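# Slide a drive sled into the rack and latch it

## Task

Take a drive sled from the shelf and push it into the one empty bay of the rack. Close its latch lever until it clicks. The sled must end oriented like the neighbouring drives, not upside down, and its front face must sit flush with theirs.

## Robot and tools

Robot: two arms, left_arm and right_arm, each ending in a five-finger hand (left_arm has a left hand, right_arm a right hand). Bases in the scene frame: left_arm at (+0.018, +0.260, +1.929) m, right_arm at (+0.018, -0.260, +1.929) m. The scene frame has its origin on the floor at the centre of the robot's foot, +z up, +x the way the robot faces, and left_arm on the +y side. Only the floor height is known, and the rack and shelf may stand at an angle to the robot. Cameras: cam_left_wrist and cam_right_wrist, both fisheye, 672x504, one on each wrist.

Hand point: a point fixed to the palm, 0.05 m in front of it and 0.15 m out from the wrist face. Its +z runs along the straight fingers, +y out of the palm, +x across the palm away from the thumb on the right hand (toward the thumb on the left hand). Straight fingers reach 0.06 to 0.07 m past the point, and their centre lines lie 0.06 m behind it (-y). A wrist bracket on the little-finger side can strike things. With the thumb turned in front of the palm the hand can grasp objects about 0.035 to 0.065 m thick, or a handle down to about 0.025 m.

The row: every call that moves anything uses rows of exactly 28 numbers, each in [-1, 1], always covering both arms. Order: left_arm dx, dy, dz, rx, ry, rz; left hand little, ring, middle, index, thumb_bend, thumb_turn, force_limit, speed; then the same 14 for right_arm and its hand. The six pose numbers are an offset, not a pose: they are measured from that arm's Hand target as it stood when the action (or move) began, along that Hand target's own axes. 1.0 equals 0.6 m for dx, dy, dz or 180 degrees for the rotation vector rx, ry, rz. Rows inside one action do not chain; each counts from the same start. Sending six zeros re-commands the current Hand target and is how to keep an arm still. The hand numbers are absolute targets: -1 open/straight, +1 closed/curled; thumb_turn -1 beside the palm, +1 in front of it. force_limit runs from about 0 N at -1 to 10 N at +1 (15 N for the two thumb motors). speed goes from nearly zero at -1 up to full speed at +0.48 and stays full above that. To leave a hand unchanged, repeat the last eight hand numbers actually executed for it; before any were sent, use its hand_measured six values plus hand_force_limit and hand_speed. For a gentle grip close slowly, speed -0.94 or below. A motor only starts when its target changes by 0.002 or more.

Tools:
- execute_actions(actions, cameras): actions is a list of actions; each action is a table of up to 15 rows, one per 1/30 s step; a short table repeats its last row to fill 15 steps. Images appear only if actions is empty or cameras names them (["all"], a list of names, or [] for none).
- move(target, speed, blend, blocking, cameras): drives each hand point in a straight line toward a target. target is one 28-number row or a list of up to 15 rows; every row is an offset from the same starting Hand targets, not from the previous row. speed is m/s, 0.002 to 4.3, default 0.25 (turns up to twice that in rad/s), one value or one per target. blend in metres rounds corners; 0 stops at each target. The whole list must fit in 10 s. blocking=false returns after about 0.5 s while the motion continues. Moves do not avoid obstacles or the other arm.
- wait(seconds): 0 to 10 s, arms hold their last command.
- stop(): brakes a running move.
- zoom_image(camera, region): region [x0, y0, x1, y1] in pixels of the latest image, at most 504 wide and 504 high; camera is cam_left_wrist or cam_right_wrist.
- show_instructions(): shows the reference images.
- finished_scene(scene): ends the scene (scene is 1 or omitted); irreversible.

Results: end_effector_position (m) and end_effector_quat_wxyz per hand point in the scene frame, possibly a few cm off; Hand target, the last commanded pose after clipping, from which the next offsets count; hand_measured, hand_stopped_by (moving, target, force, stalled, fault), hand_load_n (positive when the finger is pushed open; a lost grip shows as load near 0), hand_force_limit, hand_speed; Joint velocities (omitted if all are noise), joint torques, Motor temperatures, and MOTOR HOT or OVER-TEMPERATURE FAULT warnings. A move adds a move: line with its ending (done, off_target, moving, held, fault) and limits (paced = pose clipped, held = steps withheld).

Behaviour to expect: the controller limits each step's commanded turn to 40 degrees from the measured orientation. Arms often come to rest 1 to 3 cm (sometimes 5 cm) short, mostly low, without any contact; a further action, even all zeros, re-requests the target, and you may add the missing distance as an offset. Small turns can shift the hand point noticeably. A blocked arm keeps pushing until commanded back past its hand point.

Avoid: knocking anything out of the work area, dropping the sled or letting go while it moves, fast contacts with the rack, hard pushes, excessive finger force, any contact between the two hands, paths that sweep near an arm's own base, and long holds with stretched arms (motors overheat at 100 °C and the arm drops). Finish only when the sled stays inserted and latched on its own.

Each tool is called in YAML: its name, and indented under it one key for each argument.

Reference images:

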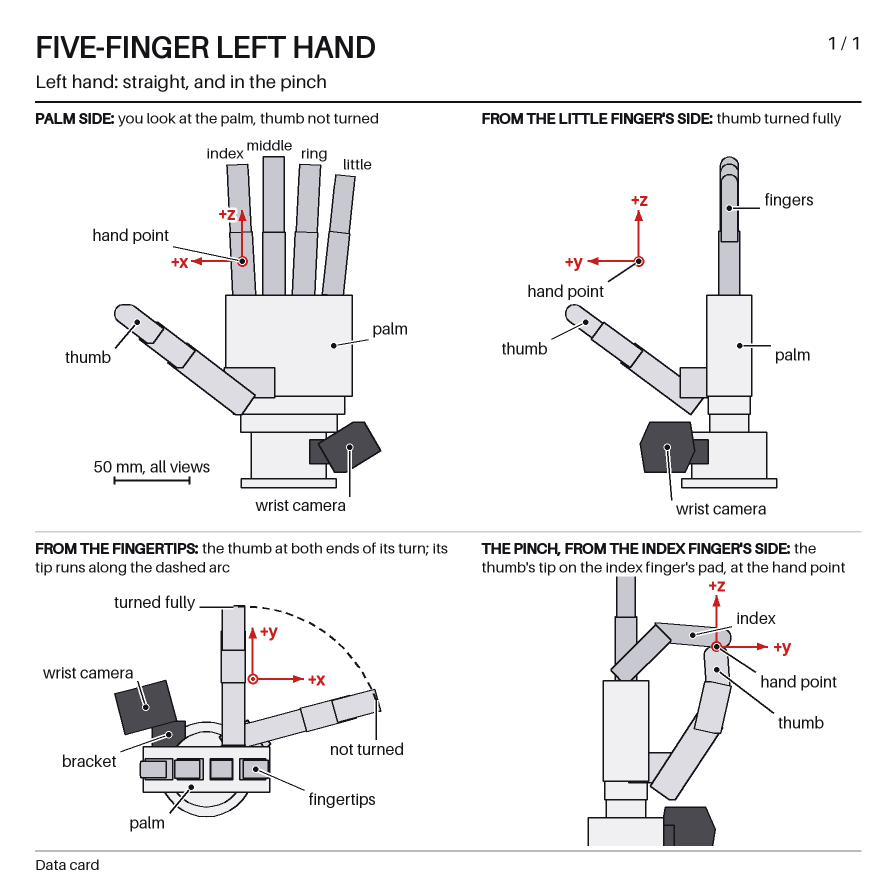

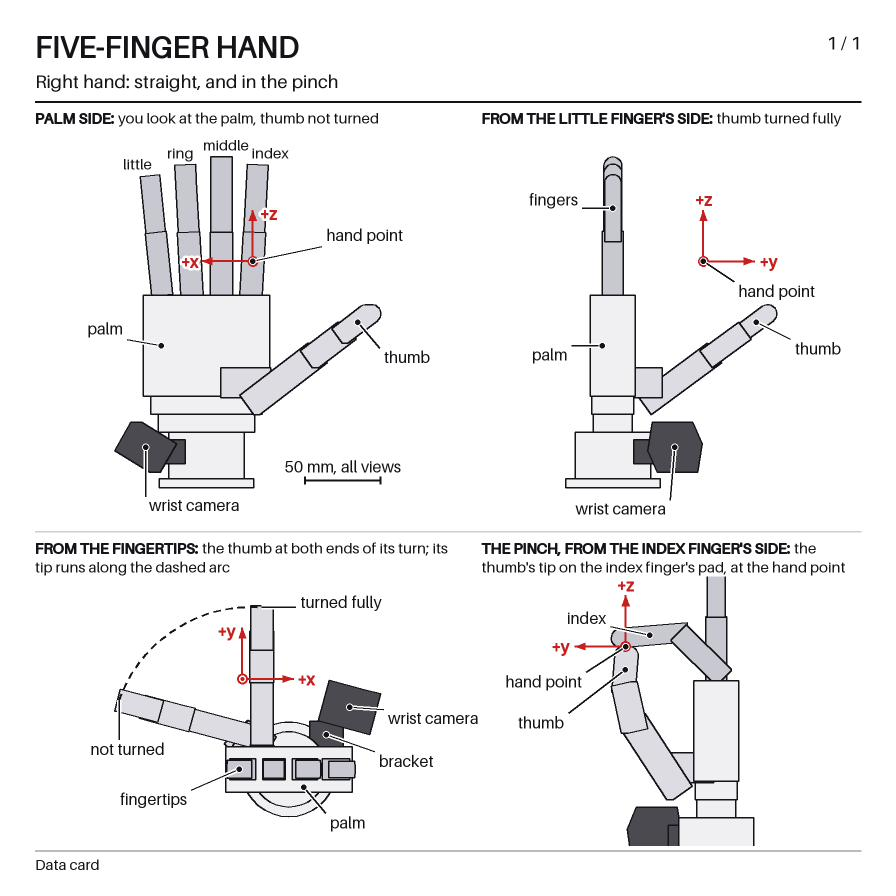

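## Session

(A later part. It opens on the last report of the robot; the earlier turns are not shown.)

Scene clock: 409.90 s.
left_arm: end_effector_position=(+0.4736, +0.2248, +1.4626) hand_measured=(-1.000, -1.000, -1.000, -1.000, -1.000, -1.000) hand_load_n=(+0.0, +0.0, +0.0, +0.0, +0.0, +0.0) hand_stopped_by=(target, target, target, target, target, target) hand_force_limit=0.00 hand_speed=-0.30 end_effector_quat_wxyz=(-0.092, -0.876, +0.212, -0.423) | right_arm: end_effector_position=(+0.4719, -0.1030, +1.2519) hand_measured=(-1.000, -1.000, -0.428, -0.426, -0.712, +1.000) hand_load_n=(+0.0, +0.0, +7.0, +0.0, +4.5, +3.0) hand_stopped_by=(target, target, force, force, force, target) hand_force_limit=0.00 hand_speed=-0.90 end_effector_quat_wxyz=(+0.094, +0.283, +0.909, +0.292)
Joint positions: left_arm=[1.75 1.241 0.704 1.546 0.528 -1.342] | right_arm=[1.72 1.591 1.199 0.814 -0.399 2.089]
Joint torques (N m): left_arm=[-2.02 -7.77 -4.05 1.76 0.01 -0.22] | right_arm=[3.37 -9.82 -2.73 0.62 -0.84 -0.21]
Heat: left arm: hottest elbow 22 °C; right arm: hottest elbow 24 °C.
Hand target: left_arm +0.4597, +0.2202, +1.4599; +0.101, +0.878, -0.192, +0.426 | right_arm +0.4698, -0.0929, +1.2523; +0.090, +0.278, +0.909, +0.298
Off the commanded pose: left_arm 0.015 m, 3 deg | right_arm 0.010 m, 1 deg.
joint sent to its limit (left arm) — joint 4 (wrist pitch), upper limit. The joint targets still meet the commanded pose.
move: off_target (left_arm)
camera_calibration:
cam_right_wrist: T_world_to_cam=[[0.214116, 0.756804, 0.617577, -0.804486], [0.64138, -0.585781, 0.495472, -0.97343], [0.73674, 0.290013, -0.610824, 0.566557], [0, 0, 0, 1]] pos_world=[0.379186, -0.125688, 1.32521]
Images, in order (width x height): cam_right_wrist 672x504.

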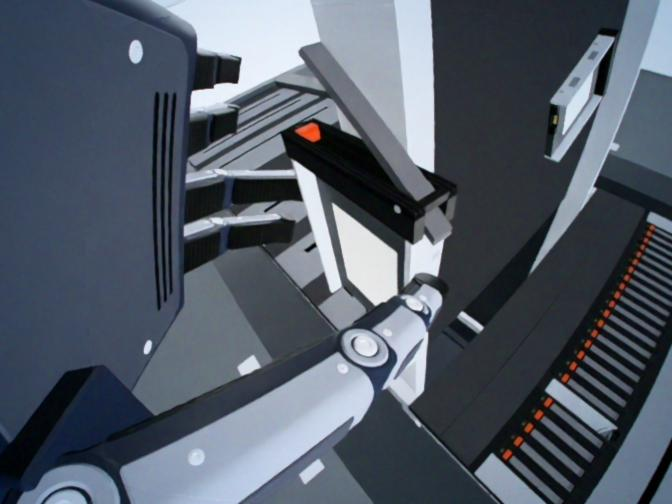

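move:
  target: [0,0,0,0,0,0,-1,-1,-1,-1,-1,-1,0,-0.3,0.0065,0.0078,0.0057,0,0,0,-1,-1,0.05,0.05,-0.1,1,0,-0.9]
  speed: 0.08
  cameras: ["all"]

Scene clock: 412.90 s.
left_arm: end_effector_position=(+0.4736, +0.2248, +1.4626) hand_measured=(-1.000, -1.000, -1.000, -1.000, -1.000, -1.000) hand_load_n=(+0.0, +0.0, +0.0, +0.0, +0.0, +0.0) hand_stopped_by=(target, target, target, target, target, target) hand_force_limit=0.00 hand_speed=-0.30 end_effector_quat_wxyz=(-0.092, -0.876, +0.212, -0.423) | right_arm: end_effector_position=(+0.4725, -0.1005, +1.2517) hand_measured=(-1.000, -1.000, -0.428, -0.426, -0.712, +1.000) hand_load_n=(+0.0, +0.0, +7.0, +0.0, +4.5, +3.0) hand_stopped_by=(target, target, force, force, force, target) hand_force_limit=0.00 hand_speed=-0.90 end_effector_quat_wxyz=(+0.096, +0.283, +0.910, +0.288)
Joint positions: left_arm=[1.75 1.241 0.704 1.546 0.528 -1.342] | right_arm=[1.727 1.591 1.199 0.814 -0.386 2.085]
Joint torques (N m): left_arm=[-0.91 -7.53 -4.22 1.69 0.01 -0.18] | right_arm=[3.96 -9.58 -2.54 0.55 -0.89 -0.23]
Heat: left arm: hottest elbow 22 °C; right arm: hottest shoulder 23 °C.
Hand target: left_arm +0.4597, +0.2202, +1.4599; +0.101, +0.878, -0.192, +0.426 | right_arm +0.4698, -0.0860, +1.2523; +0.090, +0.278, +0.909, +0.298
Off the commanded pose: left_arm 0.015 m, 3 deg | right_arm 0.015 m, 1 deg.
joint sent to its limit (left arm) — joint 4 (wrist pitch), upper limit. The joint targets still meet the commanded pose.
move: off_target (left_arm, right_arm)
camera_calibration:
cam_left_wrist: T_world_to_cam=[[0.578422, 0.777339, 0.247331, -0.808885], [0.01714, -0.314714, 0.949032, -1.31954], [0.815558, -0.544701, -0.195361, 0.137871], [0, 0, 0, 1]] pos_world=[0.378052, 0.288598, 1.47929]
cam_right_wrist: T_world_to_cam=[[0.215135, 0.760835, 0.612248, -0.799748], [0.640226, -0.58329, 0.499883, -0.977039], [0.737446, 0.284435, -0.612592, 0.566544], [0, 0, 0, 1]] pos_world=[0.379784, -0.122566, 1.32511]

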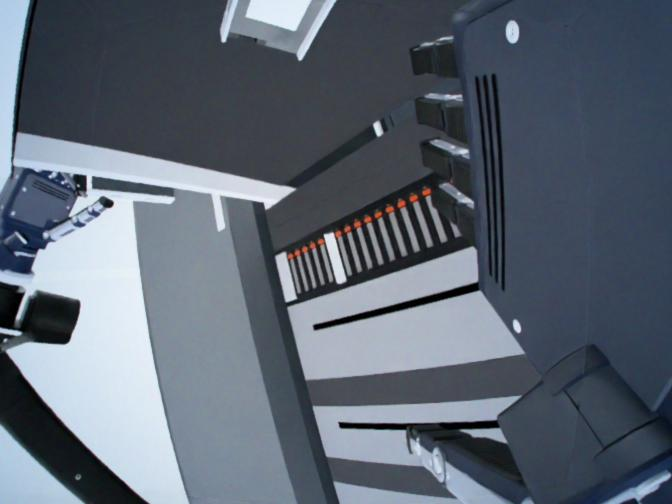

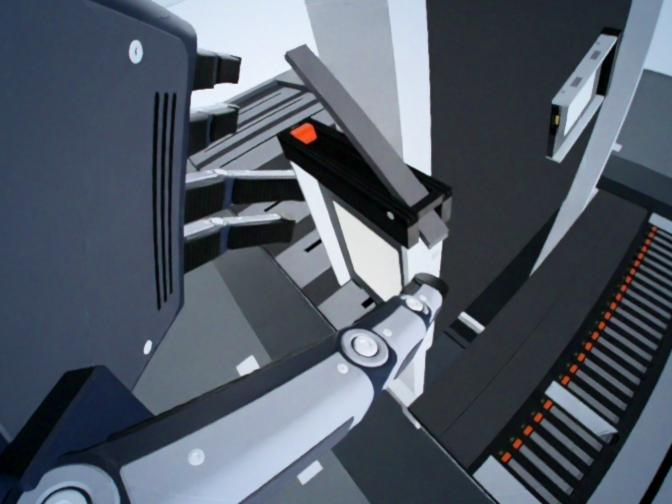

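zoom_image:
  camera: "cam_left_wrist"
  region: [0, 120, 220, 280]

zoom_image:
  camera: "cam_right_wrist"
  region: [200, 30, 500, 330]

Scaled by 2.291 from the camera's 672x504 image, which has a finer 960x720 frame.

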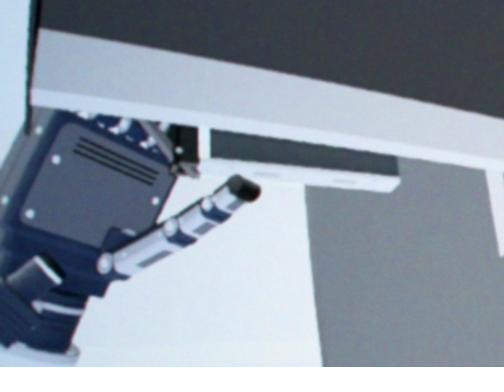

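Scaled by 1.680 from the camera's 672x504 image, which has a finer 960x720 frame.

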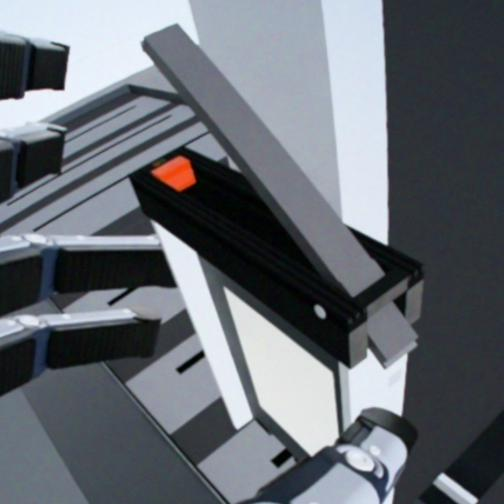

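move:
  target: [0,0,0,0,0,0,-1,-1,-1,-1,-1,-1,0,-0.3,-0.005,-0.006,-0.0045,0,0,0,-1,-1,0.05,0.1,-0.1,1,0,-0.9]
  speed: 0.08
  cameras: ["all"]

zoom_image:
  camera: "cam_right_wrist"
  region: [200, 30, 500, 330]

Scene clock: 420.80 s.
left_arm: end_effector_position=(+0.4736, +0.2248, +1.4626) hand_measured=(-1.000, -1.000, -1.000, -1.000, -1.000, -1.000) hand_load_n=(+0.0, +0.0, +0.0, +0.0, +0.0, +0.0) hand_stopped_by=(target, target, target, target, target, target) hand_force_limit=0.00 hand_speed=-0.30 end_effector_quat_wxyz=(-0.092, -0.876, +0.212, -0.423) | right_arm: end_effector_position=(+0.4725, -0.1004, +1.2518) hand_measured=(-1.000, -1.000, -0.428, +0.100, -0.712, +1.000) hand_load_n=(+0.0, +0.0, +7.5, +0.0, +4.0, +2.5) hand_stopped_by=(target, target, force, target, force, target) hand_force_limit=0.00 hand_speed=-0.90 end_effector_quat_wxyz=(+0.096, +0.283, +0.910, +0.289)
Joint positions: left_arm=[1.75 1.241 0.704 1.546 0.528 -1.342] | right_arm=[1.727 1.591 1.199 0.814 -0.387 2.085]
Joint torques (N m): left_arm=[-0.85 -7.65 -4.05 1.88 0.05 -0.15] | right_arm=[2.96 -9.7 -2.69 0.64 -1.23 -0.18]
Heat: left arm: hottest elbow 22 °C; right arm: hottest shoulder 22 °C.
Hand target: left_arm +0.4597, +0.2202, +1.4599; +0.101, +0.878, -0.192, +0.426 | right_arm +0.4698, -0.0914, +1.2523; +0.090, +0.278, +0.909, +0.298
Off the commanded pose: left_arm 0.015 m, 3 deg | right_arm 0.009 m, 1 deg.
joint sent to its limit (left arm) — joint 4 (wrist pitch), upper limit. The joint targets still meet the commanded pose.
move: off_target (left_arm)
camera_calibration:
cam_left_wrist: T_world_to_cam=[[0.578422, 0.777339, 0.247331, -0.808885], [0.01714, -0.314714, 0.949032, -1.31954], [0.815558, -0.544701, -0.195361, 0.137871], [0, 0, 0, 1]] pos_world=[0.378052, 0.288598, 1.47929]
cam_right_wrist: T_world_to_cam=[[0.214821, 0.760227, 0.613112, -0.800906], [0.640336, -0.583644, 0.499329, -0.976441], [0.737442, 0.285331, -0.61218, 0.566171], [0, 0, 0, 1]] pos_world=[0.379784, -0.12257, 1.32521]

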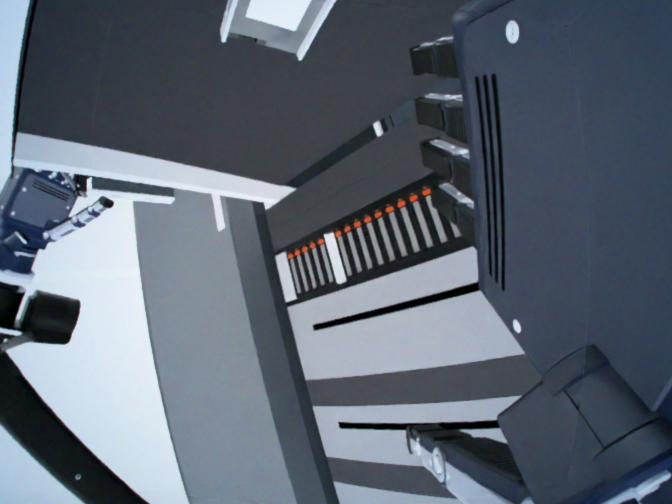

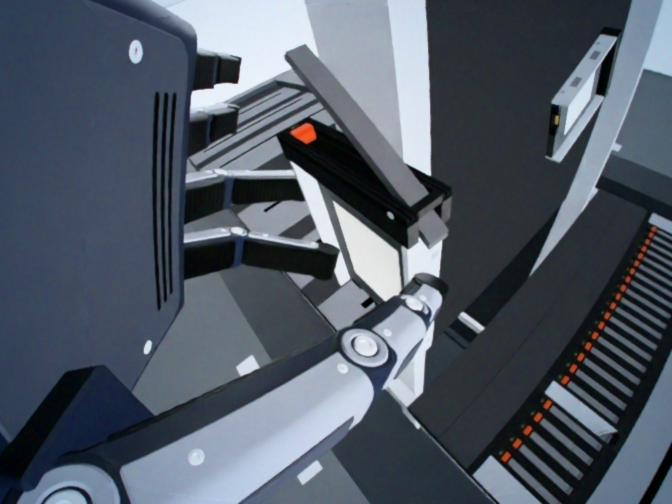

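Scaled by 1.680 from the camera's 672x504 image, which has a finer 960x720 frame.

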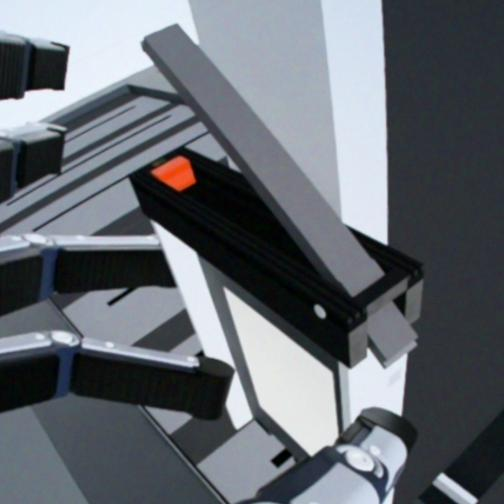

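move:
  target: [0,0,0,0,0,0,-1,-1,-1,-1,-1,-1,0,-0.3,-0.0056,-0.0067,-0.0049,0,0,0,-1,-1,0.1,-1,-0.05,1,0.2,-0.9]
  speed: 0.08
  cameras: ["cam_right_wrist"]

zoom_image:
  camera: "cam_right_wrist"
  region: [200, 30, 500, 330]

Scene clock: 428.83 s.
left_arm: end_effector_position=(+0.4736, +0.2248, +1.4626) hand_measured=(-1.000, -1.000, -1.000, -1.000, -1.000, -1.000) hand_load_n=(+0.0, +0.0, +0.0, +0.0, +0.0, +0.0) hand_stopped_by=(target, target, target, target, target, target) hand_force_limit=0.00 hand_speed=-0.30 end_effector_quat_wxyz=(-0.092, -0.876, +0.212, -0.423) | right_arm: end_effector_position=(+0.4720, -0.1005, +1.2528) hand_measured=(-1.000, -1.000, -0.428, -1.000, -0.688, +1.000) hand_load_n=(+0.0, +0.0, +13.0, +0.0, +9.0, +4.0) hand_stopped_by=(target, target, force, target, force, target) hand_force_limit=0.20 hand_speed=-0.90 end_effector_quat_wxyz=(+0.095, +0.281, +0.909, +0.293)
Joint positions: left_arm=[1.75 1.241 0.704 1.546 0.528 -1.342] | right_arm=[1.724 1.591 1.199 0.814 -0.4 2.085]
Joint torques (N m): left_arm=[-0.56 -7.24 -4.04 1.99 0 -0.15] | right_arm=[2.32 -10.05 -2.82 0.61 -1.11 -0.13]
Heat: left arm: hottest elbow 22 °C; right arm: hottest shoulder 22 °C.
Hand target: left_arm +0.4597, +0.2202, +1.4599; +0.101, +0.878, -0.192, +0.426 | right_arm +0.4698, -0.0973, +1.2523; +0.090, +0.278, +0.909, +0.298
Off the commanded pose: left_arm 0.015 m, 3 deg | right_arm 0.004 m, 1 deg.
joint sent to its limit (left arm) — joint 4 (wrist pitch), upper limit. The joint targets still meet the commanded pose.
move: off_target (left_arm)
camera_calibration:
cam_right_wrist: T_world_to_cam=[[0.210553, 0.755671, 0.620185, -0.808619], [0.641896, -0.585354, 0.495308, -0.972548], [0.737317, 0.293806, -0.60831, 0.563188], [0, 0, 0, 1]] pos_world=[0.379283, -0.123703, 1.3258]
Images, in order (width x height): cam_right_wrist 672x504.

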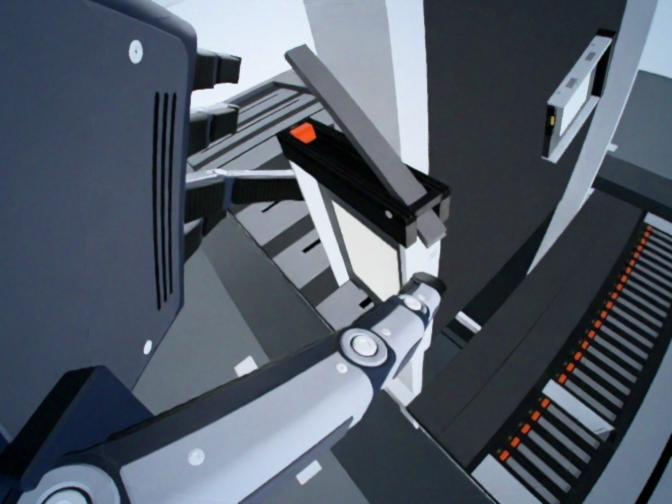

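Scaled by 1.680 from the camera's 672x504 image, which has a finer 960x720 frame.

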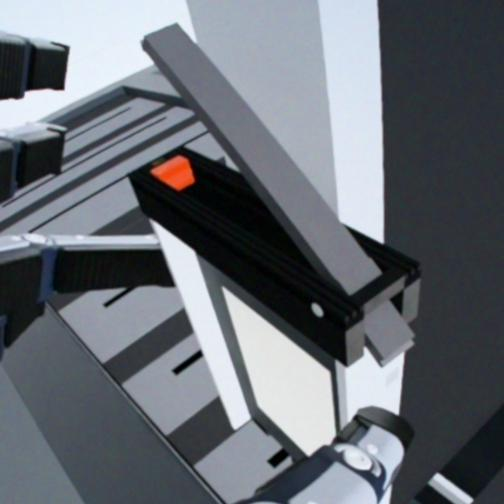

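move:
  target:
    - [0,0,0,0,0,0,-1,-1,-1,-1,-1,-1,0,-0.3,-0.0464,-0.0558,-0.041,0,0,0,-1,-1,0.1,-1,-0.05,1,0.2,-0.9]
    - [0,0,0,0,0,0,-1,-1,-1,-1,-1,-1,0,-0.3,-0.0463,0.0626,-0.2022,0,0,0,-1,-1,0.1,-1,-0.05,1,0.2,-0.9]
  speed: [0.1,0.15]
  blend: [0.01,0]
  cameras: ["all"]

zoom_image:
  camera: "cam_right_wrist"
  region: [200, 30, 500, 330]

zoom_image:
  camera: "cam_left_wrist"
  region: [0, 120, 220, 340]

Scene clock: 432.63 s.
left_arm: end_effector_position=(+0.4736, +0.2248, +1.4626) hand_measured=(-1.000, -1.000, -1.000, -1.000, -1.000, -1.000) hand_load_n=(+0.0, +0.0, +0.0, +0.0, +0.0, +0.0) hand_stopped_by=(target, target, target, target, target, target) hand_force_limit=0.00 hand_speed=-0.30 end_effector_quat_wxyz=(-0.092, -0.876, +0.212, -0.423) | right_arm: end_effector_position=(+0.4695, -0.1526, +1.3620) hand_measured=(-1.000, -1.000, -0.428, -1.000, -0.688, +1.000) hand_load_n=(+0.0, +0.0, +12.5, +0.0, +9.5, +4.0) hand_stopped_by=(target, target, force, target, force, target) hand_force_limit=0.20 hand_speed=-0.90 end_effector_quat_wxyz=(+0.086, +0.270, +0.915, +0.288)
Joint positions: left_arm=[1.75 1.241 0.704 1.546 0.528 -1.342] | right_arm=[1.635 1.296 0.874 0.832 -0.478 2.095]
Joint velocities: left_arm=[-0.015 -0.024 -0.012 -0.002 -0.037 0.154] | right_arm=[within noise]
Joint torques (N m): left_arm=[-0.21 -7.88 -4.1 1.85 -0.01 -0.17] | right_arm=[1.32 -11.99 -5.38 1.81 -0.8 0]
Motor temperatures (°C): left_arm=[19 20 22 15 17 16] | right_arm=[18 22 21 19 19 17]
Heat: left arm: hottest elbow 22 °C; right arm: hottest shoulder 22 °C.
Hand target: left_arm +0.4597, +0.2202, +1.4599; +0.101, +0.878, -0.192, +0.426 | right_arm +0.4699, -0.1475, +1.3723; +0.090, +0.277, +0.909, +0.298
Off the commanded pose: left_arm 0.015 m, 3 deg | right_arm 0.012 m, 2 deg.
joint sent to its limit (left arm) — joint 4 (wrist pitch), upper limit. The joint targets still meet the commanded pose.
joint sent to its limit (right arm) — joint 6 (wrist roll), upper limit. The joint targets still meet the commanded pose.
move: off_target (left_arm, right_arm)
camera_calibration:
cam_left_wrist: T_world_to_cam=[[0.578422, 0.777339, 0.247331, -0.808885], [0.01714, -0.314714, 0.949032, -1.31954], [0.815558, -0.544701, -0.195361, 0.137871], [0, 0, 0, 1]] pos_world=[0.378052, 0.288598, 1.47929]
cam_right_wrist: T_world_to_cam=[[0.198338, 0.767207, 0.609964, -0.814985], [0.663743, -0.563045, 0.492367, -1.05836], [0.721184, 0.307204, -0.620901, 0.673597], [0, 0, 0, 1]] pos_world=[0.378332, -0.177572, 1.43645]

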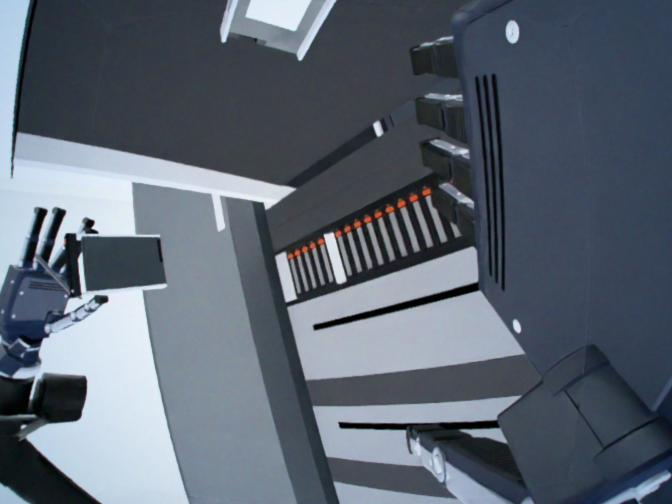

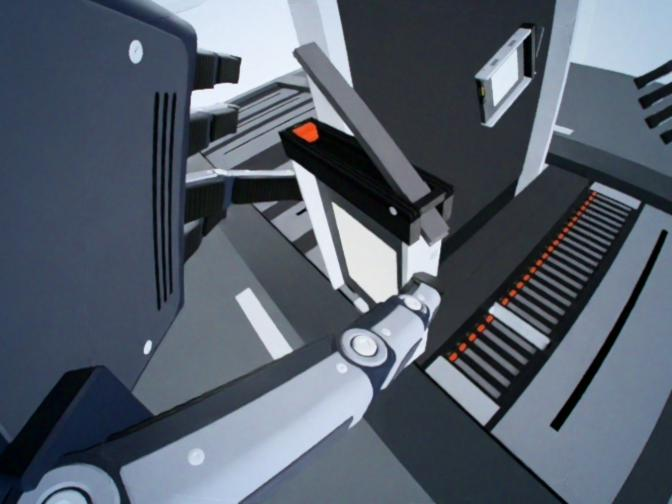

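Scaled by 1.680 from the camera's 672x504 image, which has a finer 960x720 frame.

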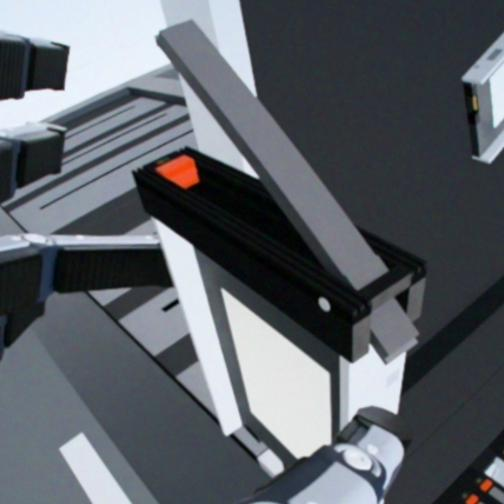

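Scaled by 2.291 from the camera's 672x504 image, which has a finer 960x720 frame.

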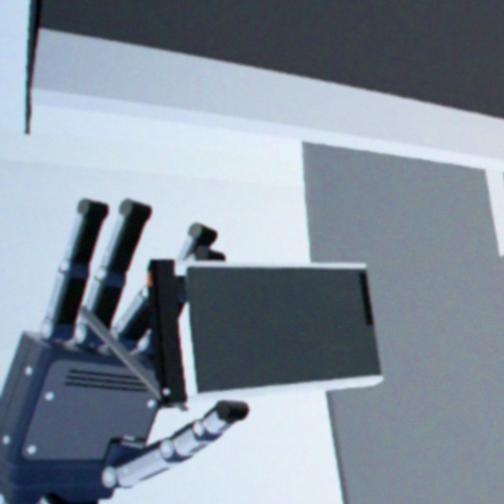

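move:
  target: [0,0,0,0,0,0,-1,-1,-1,-1,-1,-1,0,-0.3,-0.0401,0.3406,0.143,0,0,0,-1,-1,0.1,-1,-0.05,1,0.2,-0.9]
  speed: 0.15
  cameras: ["all"]

zoom_image:
  camera: "cam_right_wrist"
  region: [200, 80, 500, 380]

zoom_image:
  camera: "cam_left_wrist"
  region: [200, 180, 360, 340]

Scene clock: 443.50 s.
left_arm: end_effector_position=(+0.4736, +0.2248, +1.4626) hand_measured=(-1.000, -1.000, -1.000, -1.000, -1.000, -1.000) hand_load_n=(+0.5, +0.0, +0.0, +0.0, +0.0, +0.0) hand_stopped_by=(target, target, target, target, target, target) hand_force_limit=0.00 hand_speed=-0.30 end_effector_quat_wxyz=(-0.092, -0.876, +0.212, -0.423) | right_arm: end_effector_position=(+0.6073, +0.0114, +1.4194) hand_measured=(-1.000, -1.000, -0.428, -1.000, -0.688, +1.000) hand_load_n=(+0.0, +0.0, +12.5, +0.5, +9.5, +4.0) hand_stopped_by=(target, target, force, target, force, target) hand_force_limit=0.20 hand_speed=-0.90 end_effector_quat_wxyz=(+0.090, +0.284, +0.909, +0.291)
Joint positions: left_arm=[1.75 1.241 0.704 1.546 0.528 -1.342] | right_arm=[2.126 1.179 1.077 0.481 -0.024 1.931]
Joint torques (N m): left_arm=[-0.91 -7.94 -4.16 1.85 -0.03 -0.17] | right_arm=[5.95 -11.4 -0.4 0.39 -0.86 -0.22]
Heat: left arm: hottest elbow 22 °C; right arm: hottest shoulder 22 °C.
Hand target: left_arm +0.4597, +0.2202, +1.4599; +0.101, +0.878, -0.192, +0.426 | right_arm +0.6100, +0.0179, +1.4240; +0.090, +0.278, +0.909, +0.298
Off the commanded pose: left_arm 0.015 m, 3 deg | right_arm 0.009 m, 1 deg.
joint sent to its limit (left arm) — joint 4 (wrist pitch), upper limit. The joint targets still meet the commanded pose.
move: off_target (left_arm)
camera_calibration:
cam_left_wrist: T_world_to_cam=[[0.578422, 0.777339, 0.247331, -0.808885], [0.01714, -0.314714, 0.949032, -1.31954], [0.815558, -0.544701, -0.195361, 0.137871], [0, 0, 0, 1]] pos_world=[0.378052, 0.288598, 1.47929]
cam_right_wrist: T_world_to_cam=[[0.219023, 0.755911, 0.616951, -1.02555], [0.645785, -0.586299, 0.489096, -1.06995], [0.731431, 0.291294, -0.616568, 0.547242], [0, 0, 0, 1]] pos_world=[0.515305, -0.0114926, 1.49343]

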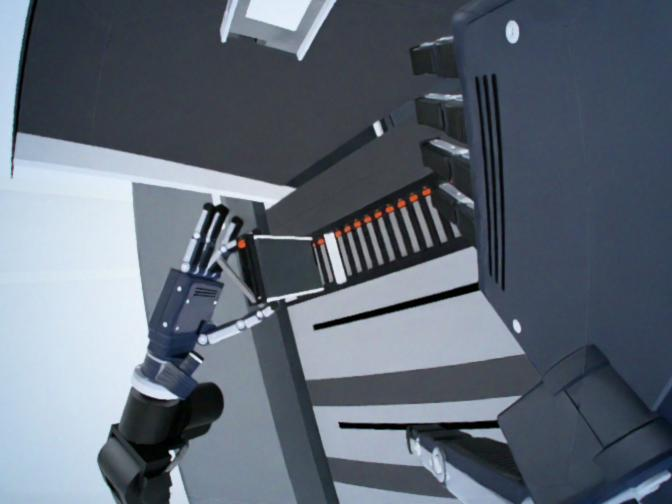

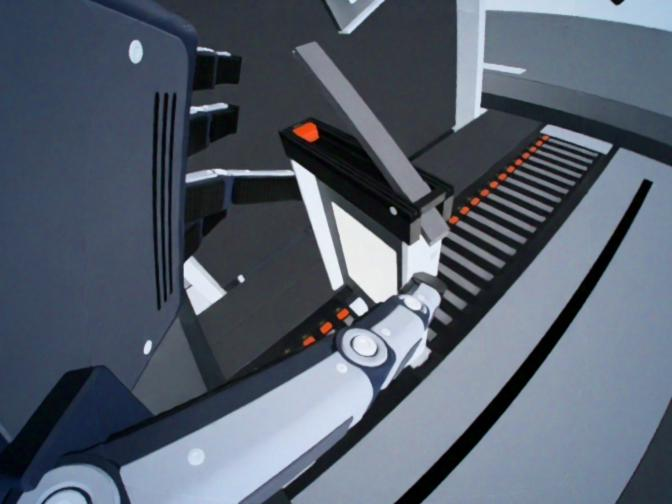

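Scaled by 1.680 from the camera's 672x504 image, which has a finer 960x720 frame.

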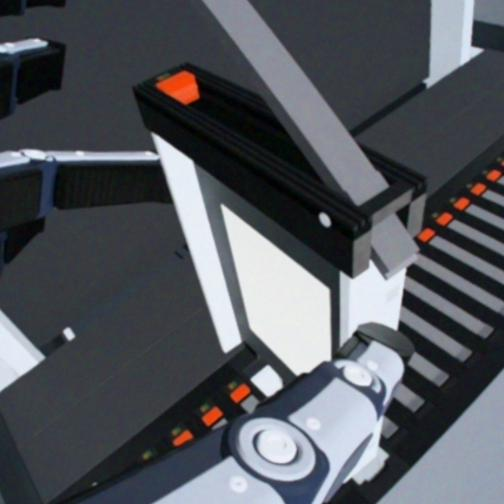

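Scaled by 3.150 from the camera's 672x504 image, which has a finer 960x720 frame.

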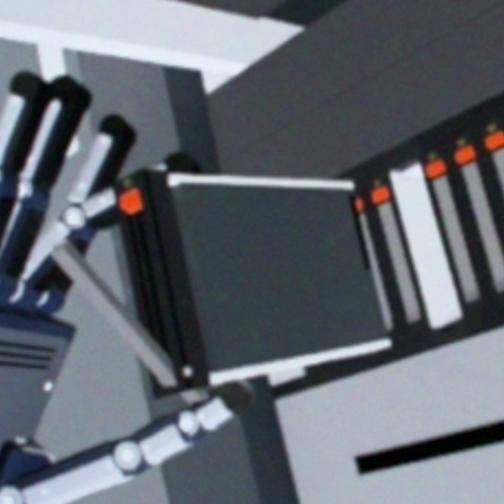

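zoom_image:
  camera: "cam_right_wrist"
  region: [280, 250, 400, 340]

zoom_image:
  camera: "cam_left_wrist"
  region: [290, 215, 370, 295]

Scaled by 4.200 from the camera's 672x504 image, which has a finer 960x720 frame.

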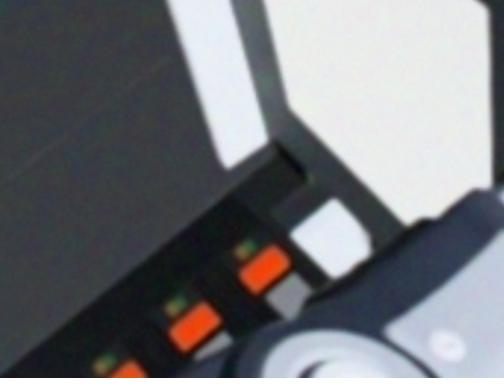

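Scaled by 6.300 from the camera's 672x504 image, which has a finer 960x720 frame.

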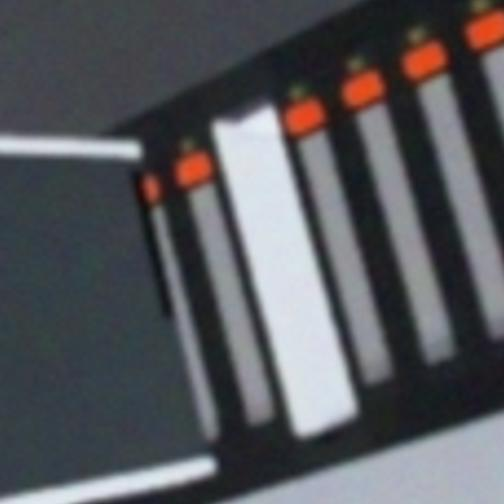

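move:
  target: [0,0,0,0,0,0,-1,-1,-1,-1,-1,-1,0,-0.3,-0.0027,0.014,0.0247,0.009,-0.0146,-0.0197,-1,-1,0.1,-1,-0.05,1,0.2,-0.9]
  speed: 0.1
  cameras: ["all"]

zoom_image:
  camera: "cam_left_wrist"
  region: [230, 200, 370, 320]

zoom_image:
  camera: "cam_right_wrist"
  region: [280, 230, 400, 340]

Scene clock: 457.43 s.
left_arm: end_effector_position=(+0.4736, +0.2248, +1.4626) hand_measured=(-1.000, -1.000, -1.000, -1.000, -1.000, -1.000) hand_load_n=(+0.0, +0.0, +0.0, +0.0, +0.0, +0.0) hand_stopped_by=(target, target, target, target, target, target) hand_force_limit=0.00 hand_speed=-0.30 end_effector_quat_wxyz=(-0.092, -0.876, +0.212, -0.423) | right_arm: end_effector_position=(+0.6134, +0.0224, +1.4111) hand_measured=(-1.000, -1.000, -0.428, -1.000, -0.688, +1.000) hand_load_n=(+0.0, +0.0, +12.5, +0.0, +9.0, +4.0) hand_stopped_by=(target, target, force, target, force, target) hand_force_limit=0.20 hand_speed=-0.90 end_effector_quat_wxyz=(+0.105, +0.260, +0.922, +0.267)
Joint positions: left_arm=[1.75 1.241 0.704 1.546 0.528 -1.342] | right_arm=[2.155 1.208 1.114 0.484 0.046 1.856]
Joint torques (N m): left_arm=[-1.2 -7.36 -4.04 1.81 0.01 -0.19] | right_arm=[6.71 -10.64 -0.23 1.61 -0.83 -0.18]
Heat: left arm: hottest elbow 22 °C; right arm: hottest shoulder 22 °C.
Hand target: left_arm +0.4597, +0.2202, +1.4599; +0.101, +0.878, -0.192, +0.426 | right_arm +0.6203, +0.0299, +1.4171; +0.116, +0.257, +0.919, +0.276
Off the commanded pose: left_arm 0.015 m, 3 deg | right_arm 0.012 m, 2 deg.
joint sent to its limit (left arm) — joint 4 (wrist pitch), upper limit. The joint targets still meet the commanded pose.
move: off_target (left_arm, right_arm)
camera_calibration:
cam_left_wrist: T_world_to_cam=[[0.578422, 0.777339, 0.247331, -0.808885], [0.01714, -0.314714, 0.949032, -1.31954], [0.815558, -0.544701, -0.195361, 0.137871], [0, 0, 0, 1]] pos_world=[0.378052, 0.288598, 1.47929]
cam_right_wrist: T_world_to_cam=[[0.174208, 0.801718, 0.571751, -0.939876], [0.654342, -0.528146, 0.541201, -1.14343], [0.735859, 0.279839, -0.616605, 0.532098], [0, 0, 0, 1]] pos_world=[0.520376, 0.000718663, 1.48429]

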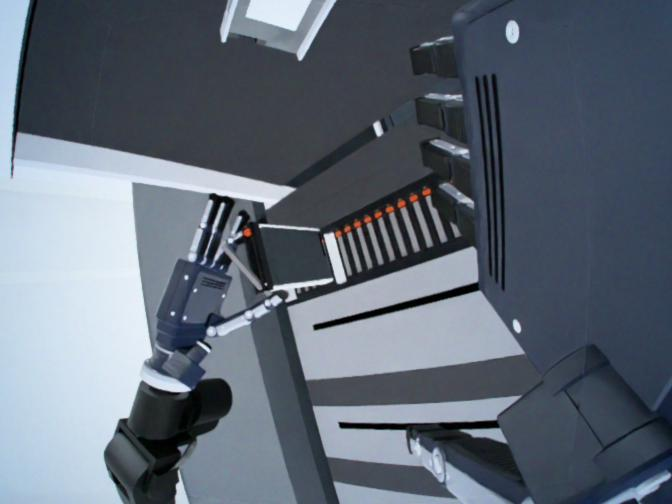

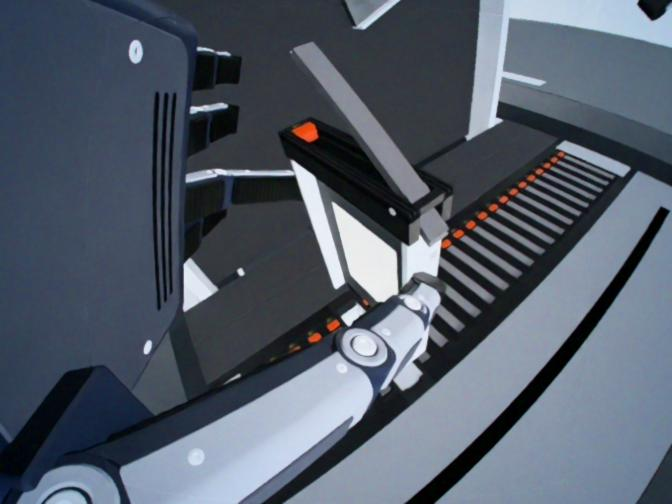

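Scaled by 3.600 from the camera's 672x504 image, which has a finer 960x720 frame.

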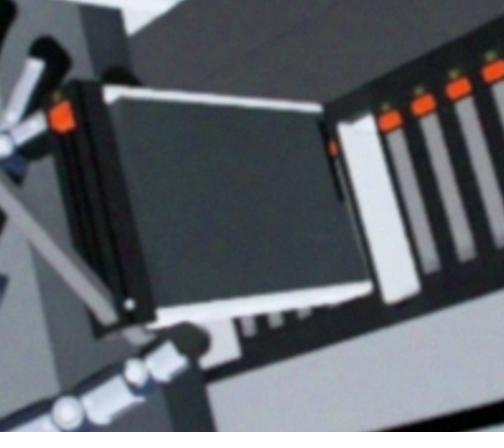

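Scaled by 4.200 from the camera's 672x504 image, which has a finer 960x720 frame.

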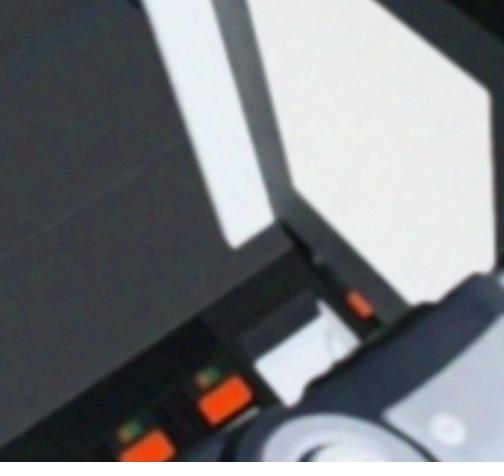

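move:
  target: [0,0,0,0,0,0,-1,-1,-1,-1,-1,-1,0,-0.3,-0.0353,0.0125,0.0147,-0.0055,-0.0117,0.0005,-1,-1,0.1,-1,-0.05,1,0.2,-0.9]
  speed: 0.08
  cameras: ["all"]

zoom_image:
  camera: "cam_left_wrist"
  region: [230, 200, 370, 320]

zoom_image:
  camera: "cam_right_wrist"
  region: [280, 230, 400, 340]

Scene clock: 464.30 s.
left_arm: end_effector_position=(+0.4736, +0.2248, +1.4626) hand_measured=(-1.000, -1.000, -1.000, -1.000, -1.000, -1.000) hand_load_n=(+0.0, +0.0, +0.0, +0.0, +0.0, +0.0) hand_stopped_by=(target, target, target, target, target, target) hand_force_limit=0.00 hand_speed=-0.30 end_effector_quat_wxyz=(-0.092, -0.876, +0.212, -0.423) | right_arm: end_effector_position=(+0.6395, +0.0193, +1.4098) hand_measured=(-1.000, -1.000, -0.428, -1.000, -0.688, +1.000) hand_load_n=(+0.0, +0.5, +12.5, +0.0, +9.5, +4.5) hand_stopped_by=(target, target, force, target, force, target) hand_force_limit=0.20 hand_speed=-0.90 end_effector_quat_wxyz=(+0.126, +0.265, +0.918, +0.269)
Joint positions: left_arm=[1.75 1.241 0.704 1.546 0.528 -1.342] | right_arm=[2.155 1.219 1.166 0.487 0.043 1.854]
Joint torques (N m): left_arm=[-0.26 -7.59 -4.15 1.78 -0.01 -0.21] | right_arm=[6.83 -10.93 0.01 1.63 -0.99 -0.17]
Heat: left arm: hottest elbow 22 °C; right arm: hottest shoulder 21 °C.
Hand target: left_arm +0.4597, +0.2202, +1.4599; +0.101, +0.878, -0.192, +0.426 | right_arm +0.6442, +0.0278, +1.4156; +0.135, +0.262, +0.914, +0.279
Off the commanded pose: left_arm 0.015 m, 3 deg | right_arm 0.011 m, 2 deg.
joint sent to its limit (left arm) — joint 4 (wrist pitch), upper limit. The joint targets still meet the commanded pose.
move: off_target (left_arm, right_arm)
camera_calibration:
cam_left_wrist: T_world_to_cam=[[0.578422, 0.777339, 0.247331, -0.808885], [0.01714, -0.314714, 0.949032, -1.31954], [0.815558, -0.544701, -0.195361, 0.137871], [0, 0, 0, 1]] pos_world=[0.378052, 0.288598, 1.47929]
cam_right_wrist: T_world_to_cam=[[0.170392, 0.800173, 0.575057, -0.943271], [0.621325, -0.540202, 0.567571, -1.17731], [0.764802, 0.260588, -0.589213, 0.456242], [0, 0, 0, 1]] pos_world=[0.543281, -0.0000949458, 1.47946]

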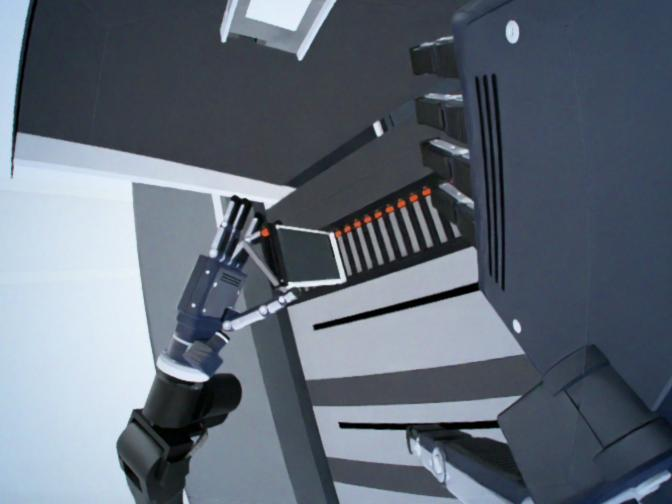

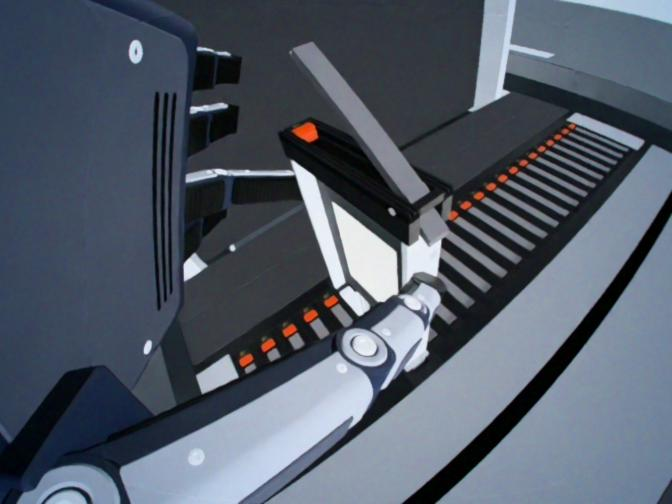

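Scaled by 3.600 from the camera's 672x504 image, which has a finer 960x720 frame.

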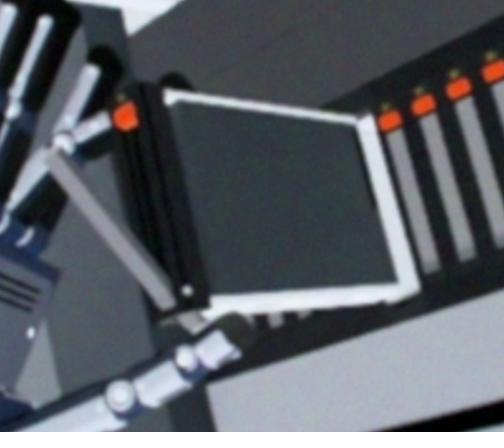

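Scaled by 4.200 from the camera's 672x504 image, which has a finer 960x720 frame.

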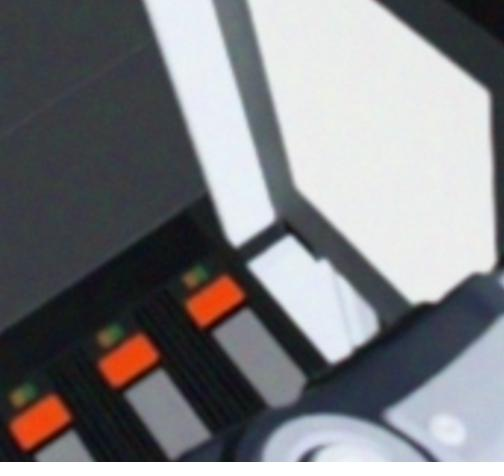

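execute_actions:
  actions: []

zoom_image:
  camera: "cam_right_wrist"
  region: [280, 230, 400, 340]

zoom_image:
  camera: "cam_left_wrist"
  region: [230, 200, 370, 320]

Scene clock: 467.17 s.
left_arm: end_effector_position=(+0.4736, +0.2248, +1.4626) hand_measured=(-1.000, -1.000, -1.000, -1.000, -1.000, -1.000) hand_load_n=(+0.0, +0.0, +0.0, +0.0, +0.0, +0.0) hand_stopped_by=(target, target, target, target, target, target) hand_force_limit=0.00 hand_speed=-0.30 end_effector_quat_wxyz=(-0.092, -0.876, +0.212, -0.423) | right_arm: end_effector_position=(+0.6395, +0.0193, +1.4098) hand_measured=(-1.000, -1.000, -0.428, -1.000, -0.688, +1.000) hand_load_n=(+0.0, +0.0, +12.5, +0.0, +9.5, +4.0) hand_stopped_by=(target, target, force, target, force, target) hand_force_limit=0.20 hand_speed=-0.90 end_effector_quat_wxyz=(+0.126, +0.265, +0.918, +0.269)
Joint positions: left_arm=[1.75 1.241 0.704 1.546 0.528 -1.342] | right_arm=[2.155 1.219 1.166 0.487 0.043 1.854]
Joint velocities: within noise
Joint torques (N m): left_arm=[-0.09 -7.65 -4.04 1.8 0.01 -0.14] | right_arm=[6.95 -10.93 0.02 1.61 -0.98 -0.17]
Motor temperatures (°C): left_arm=[19 20 22 15 17 16] | right_arm=[19 21 20 19 19 17]
Heat: left arm: hottest elbow 22 °C; right arm: hottest shoulder 21 °C.
Hand target: left_arm +0.4597, +0.2202, +1.4599; +0.101, +0.878, -0.192, +0.426 | right_arm +0.6442, +0.0278, +1.4156; +0.135, +0.262, +0.914, +0.279
Off the commanded pose: left_arm 0.015 m, 3 deg | right_arm 0.011 m, 2 deg.
camera_calibration:
cam_left_wrist: T_world_to_cam=[[0.578422, 0.777339, 0.247331, -0.808885], [0.01714, -0.314714, 0.949032, -1.31954], [0.815558, -0.544701, -0.195361, 0.137871], [0, 0, 0, 1]] pos_world=[0.378052, 0.288598, 1.47929]
cam_right_wrist: T_world_to_cam=[[0.170392, 0.800173, 0.575057, -0.943271], [0.621325, -0.540202, 0.567571, -1.17731], [0.764802, 0.260588, -0.589213, 0.456242], [0, 0, 0, 1]] pos_world=[0.543281, -0.0000949458, 1.47946]

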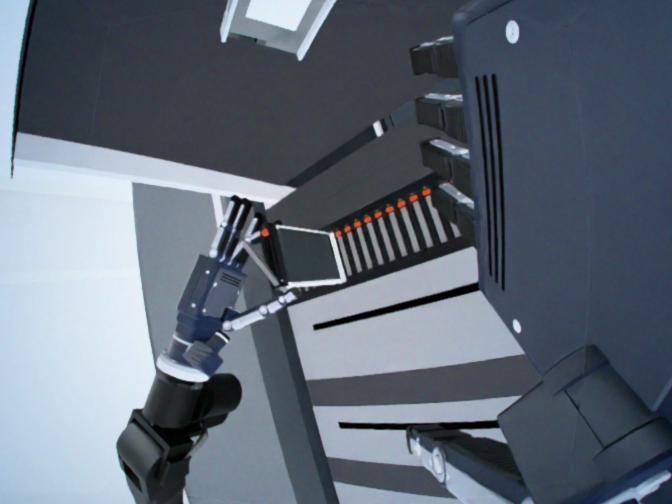

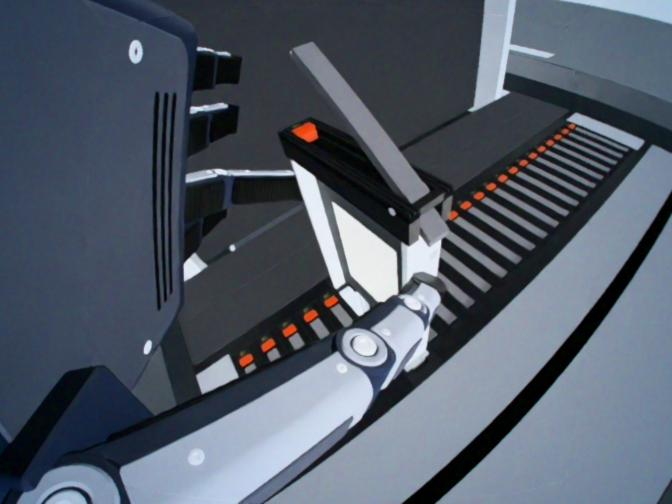

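Scaled by 4.200 from the camera's 672x504 image, which has a finer 960x720 frame.

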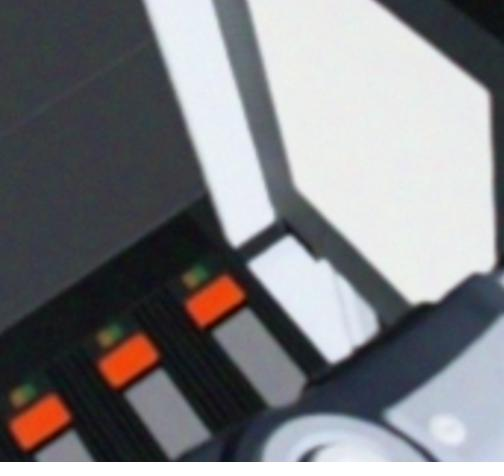

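Scaled by 3.600 from the camera's 672x504 image, which has a finer 960x720 frame.

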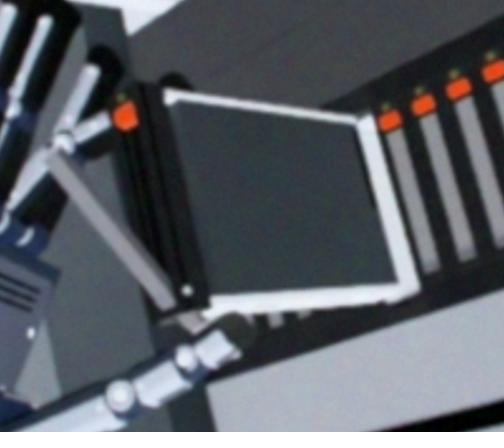

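zoom_image:
  camera: "cam_left_wrist"
  region: [320, 222, 370, 292]

zoom_image:
  camera: "cam_right_wrist"
  region: [320, 270, 380, 330]

Scaled by 7.200 from the camera's 672x504 image, which has a finer 960x720 frame.

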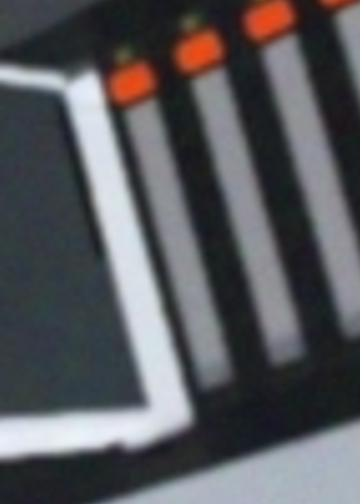

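Scaled by 8.400 from the camera's 672x504 image, which has a finer 960x720 frame.

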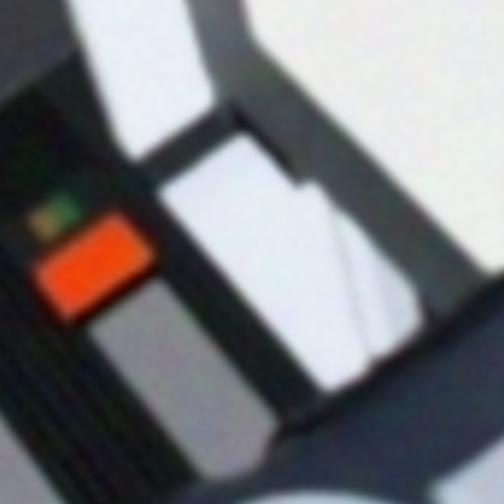

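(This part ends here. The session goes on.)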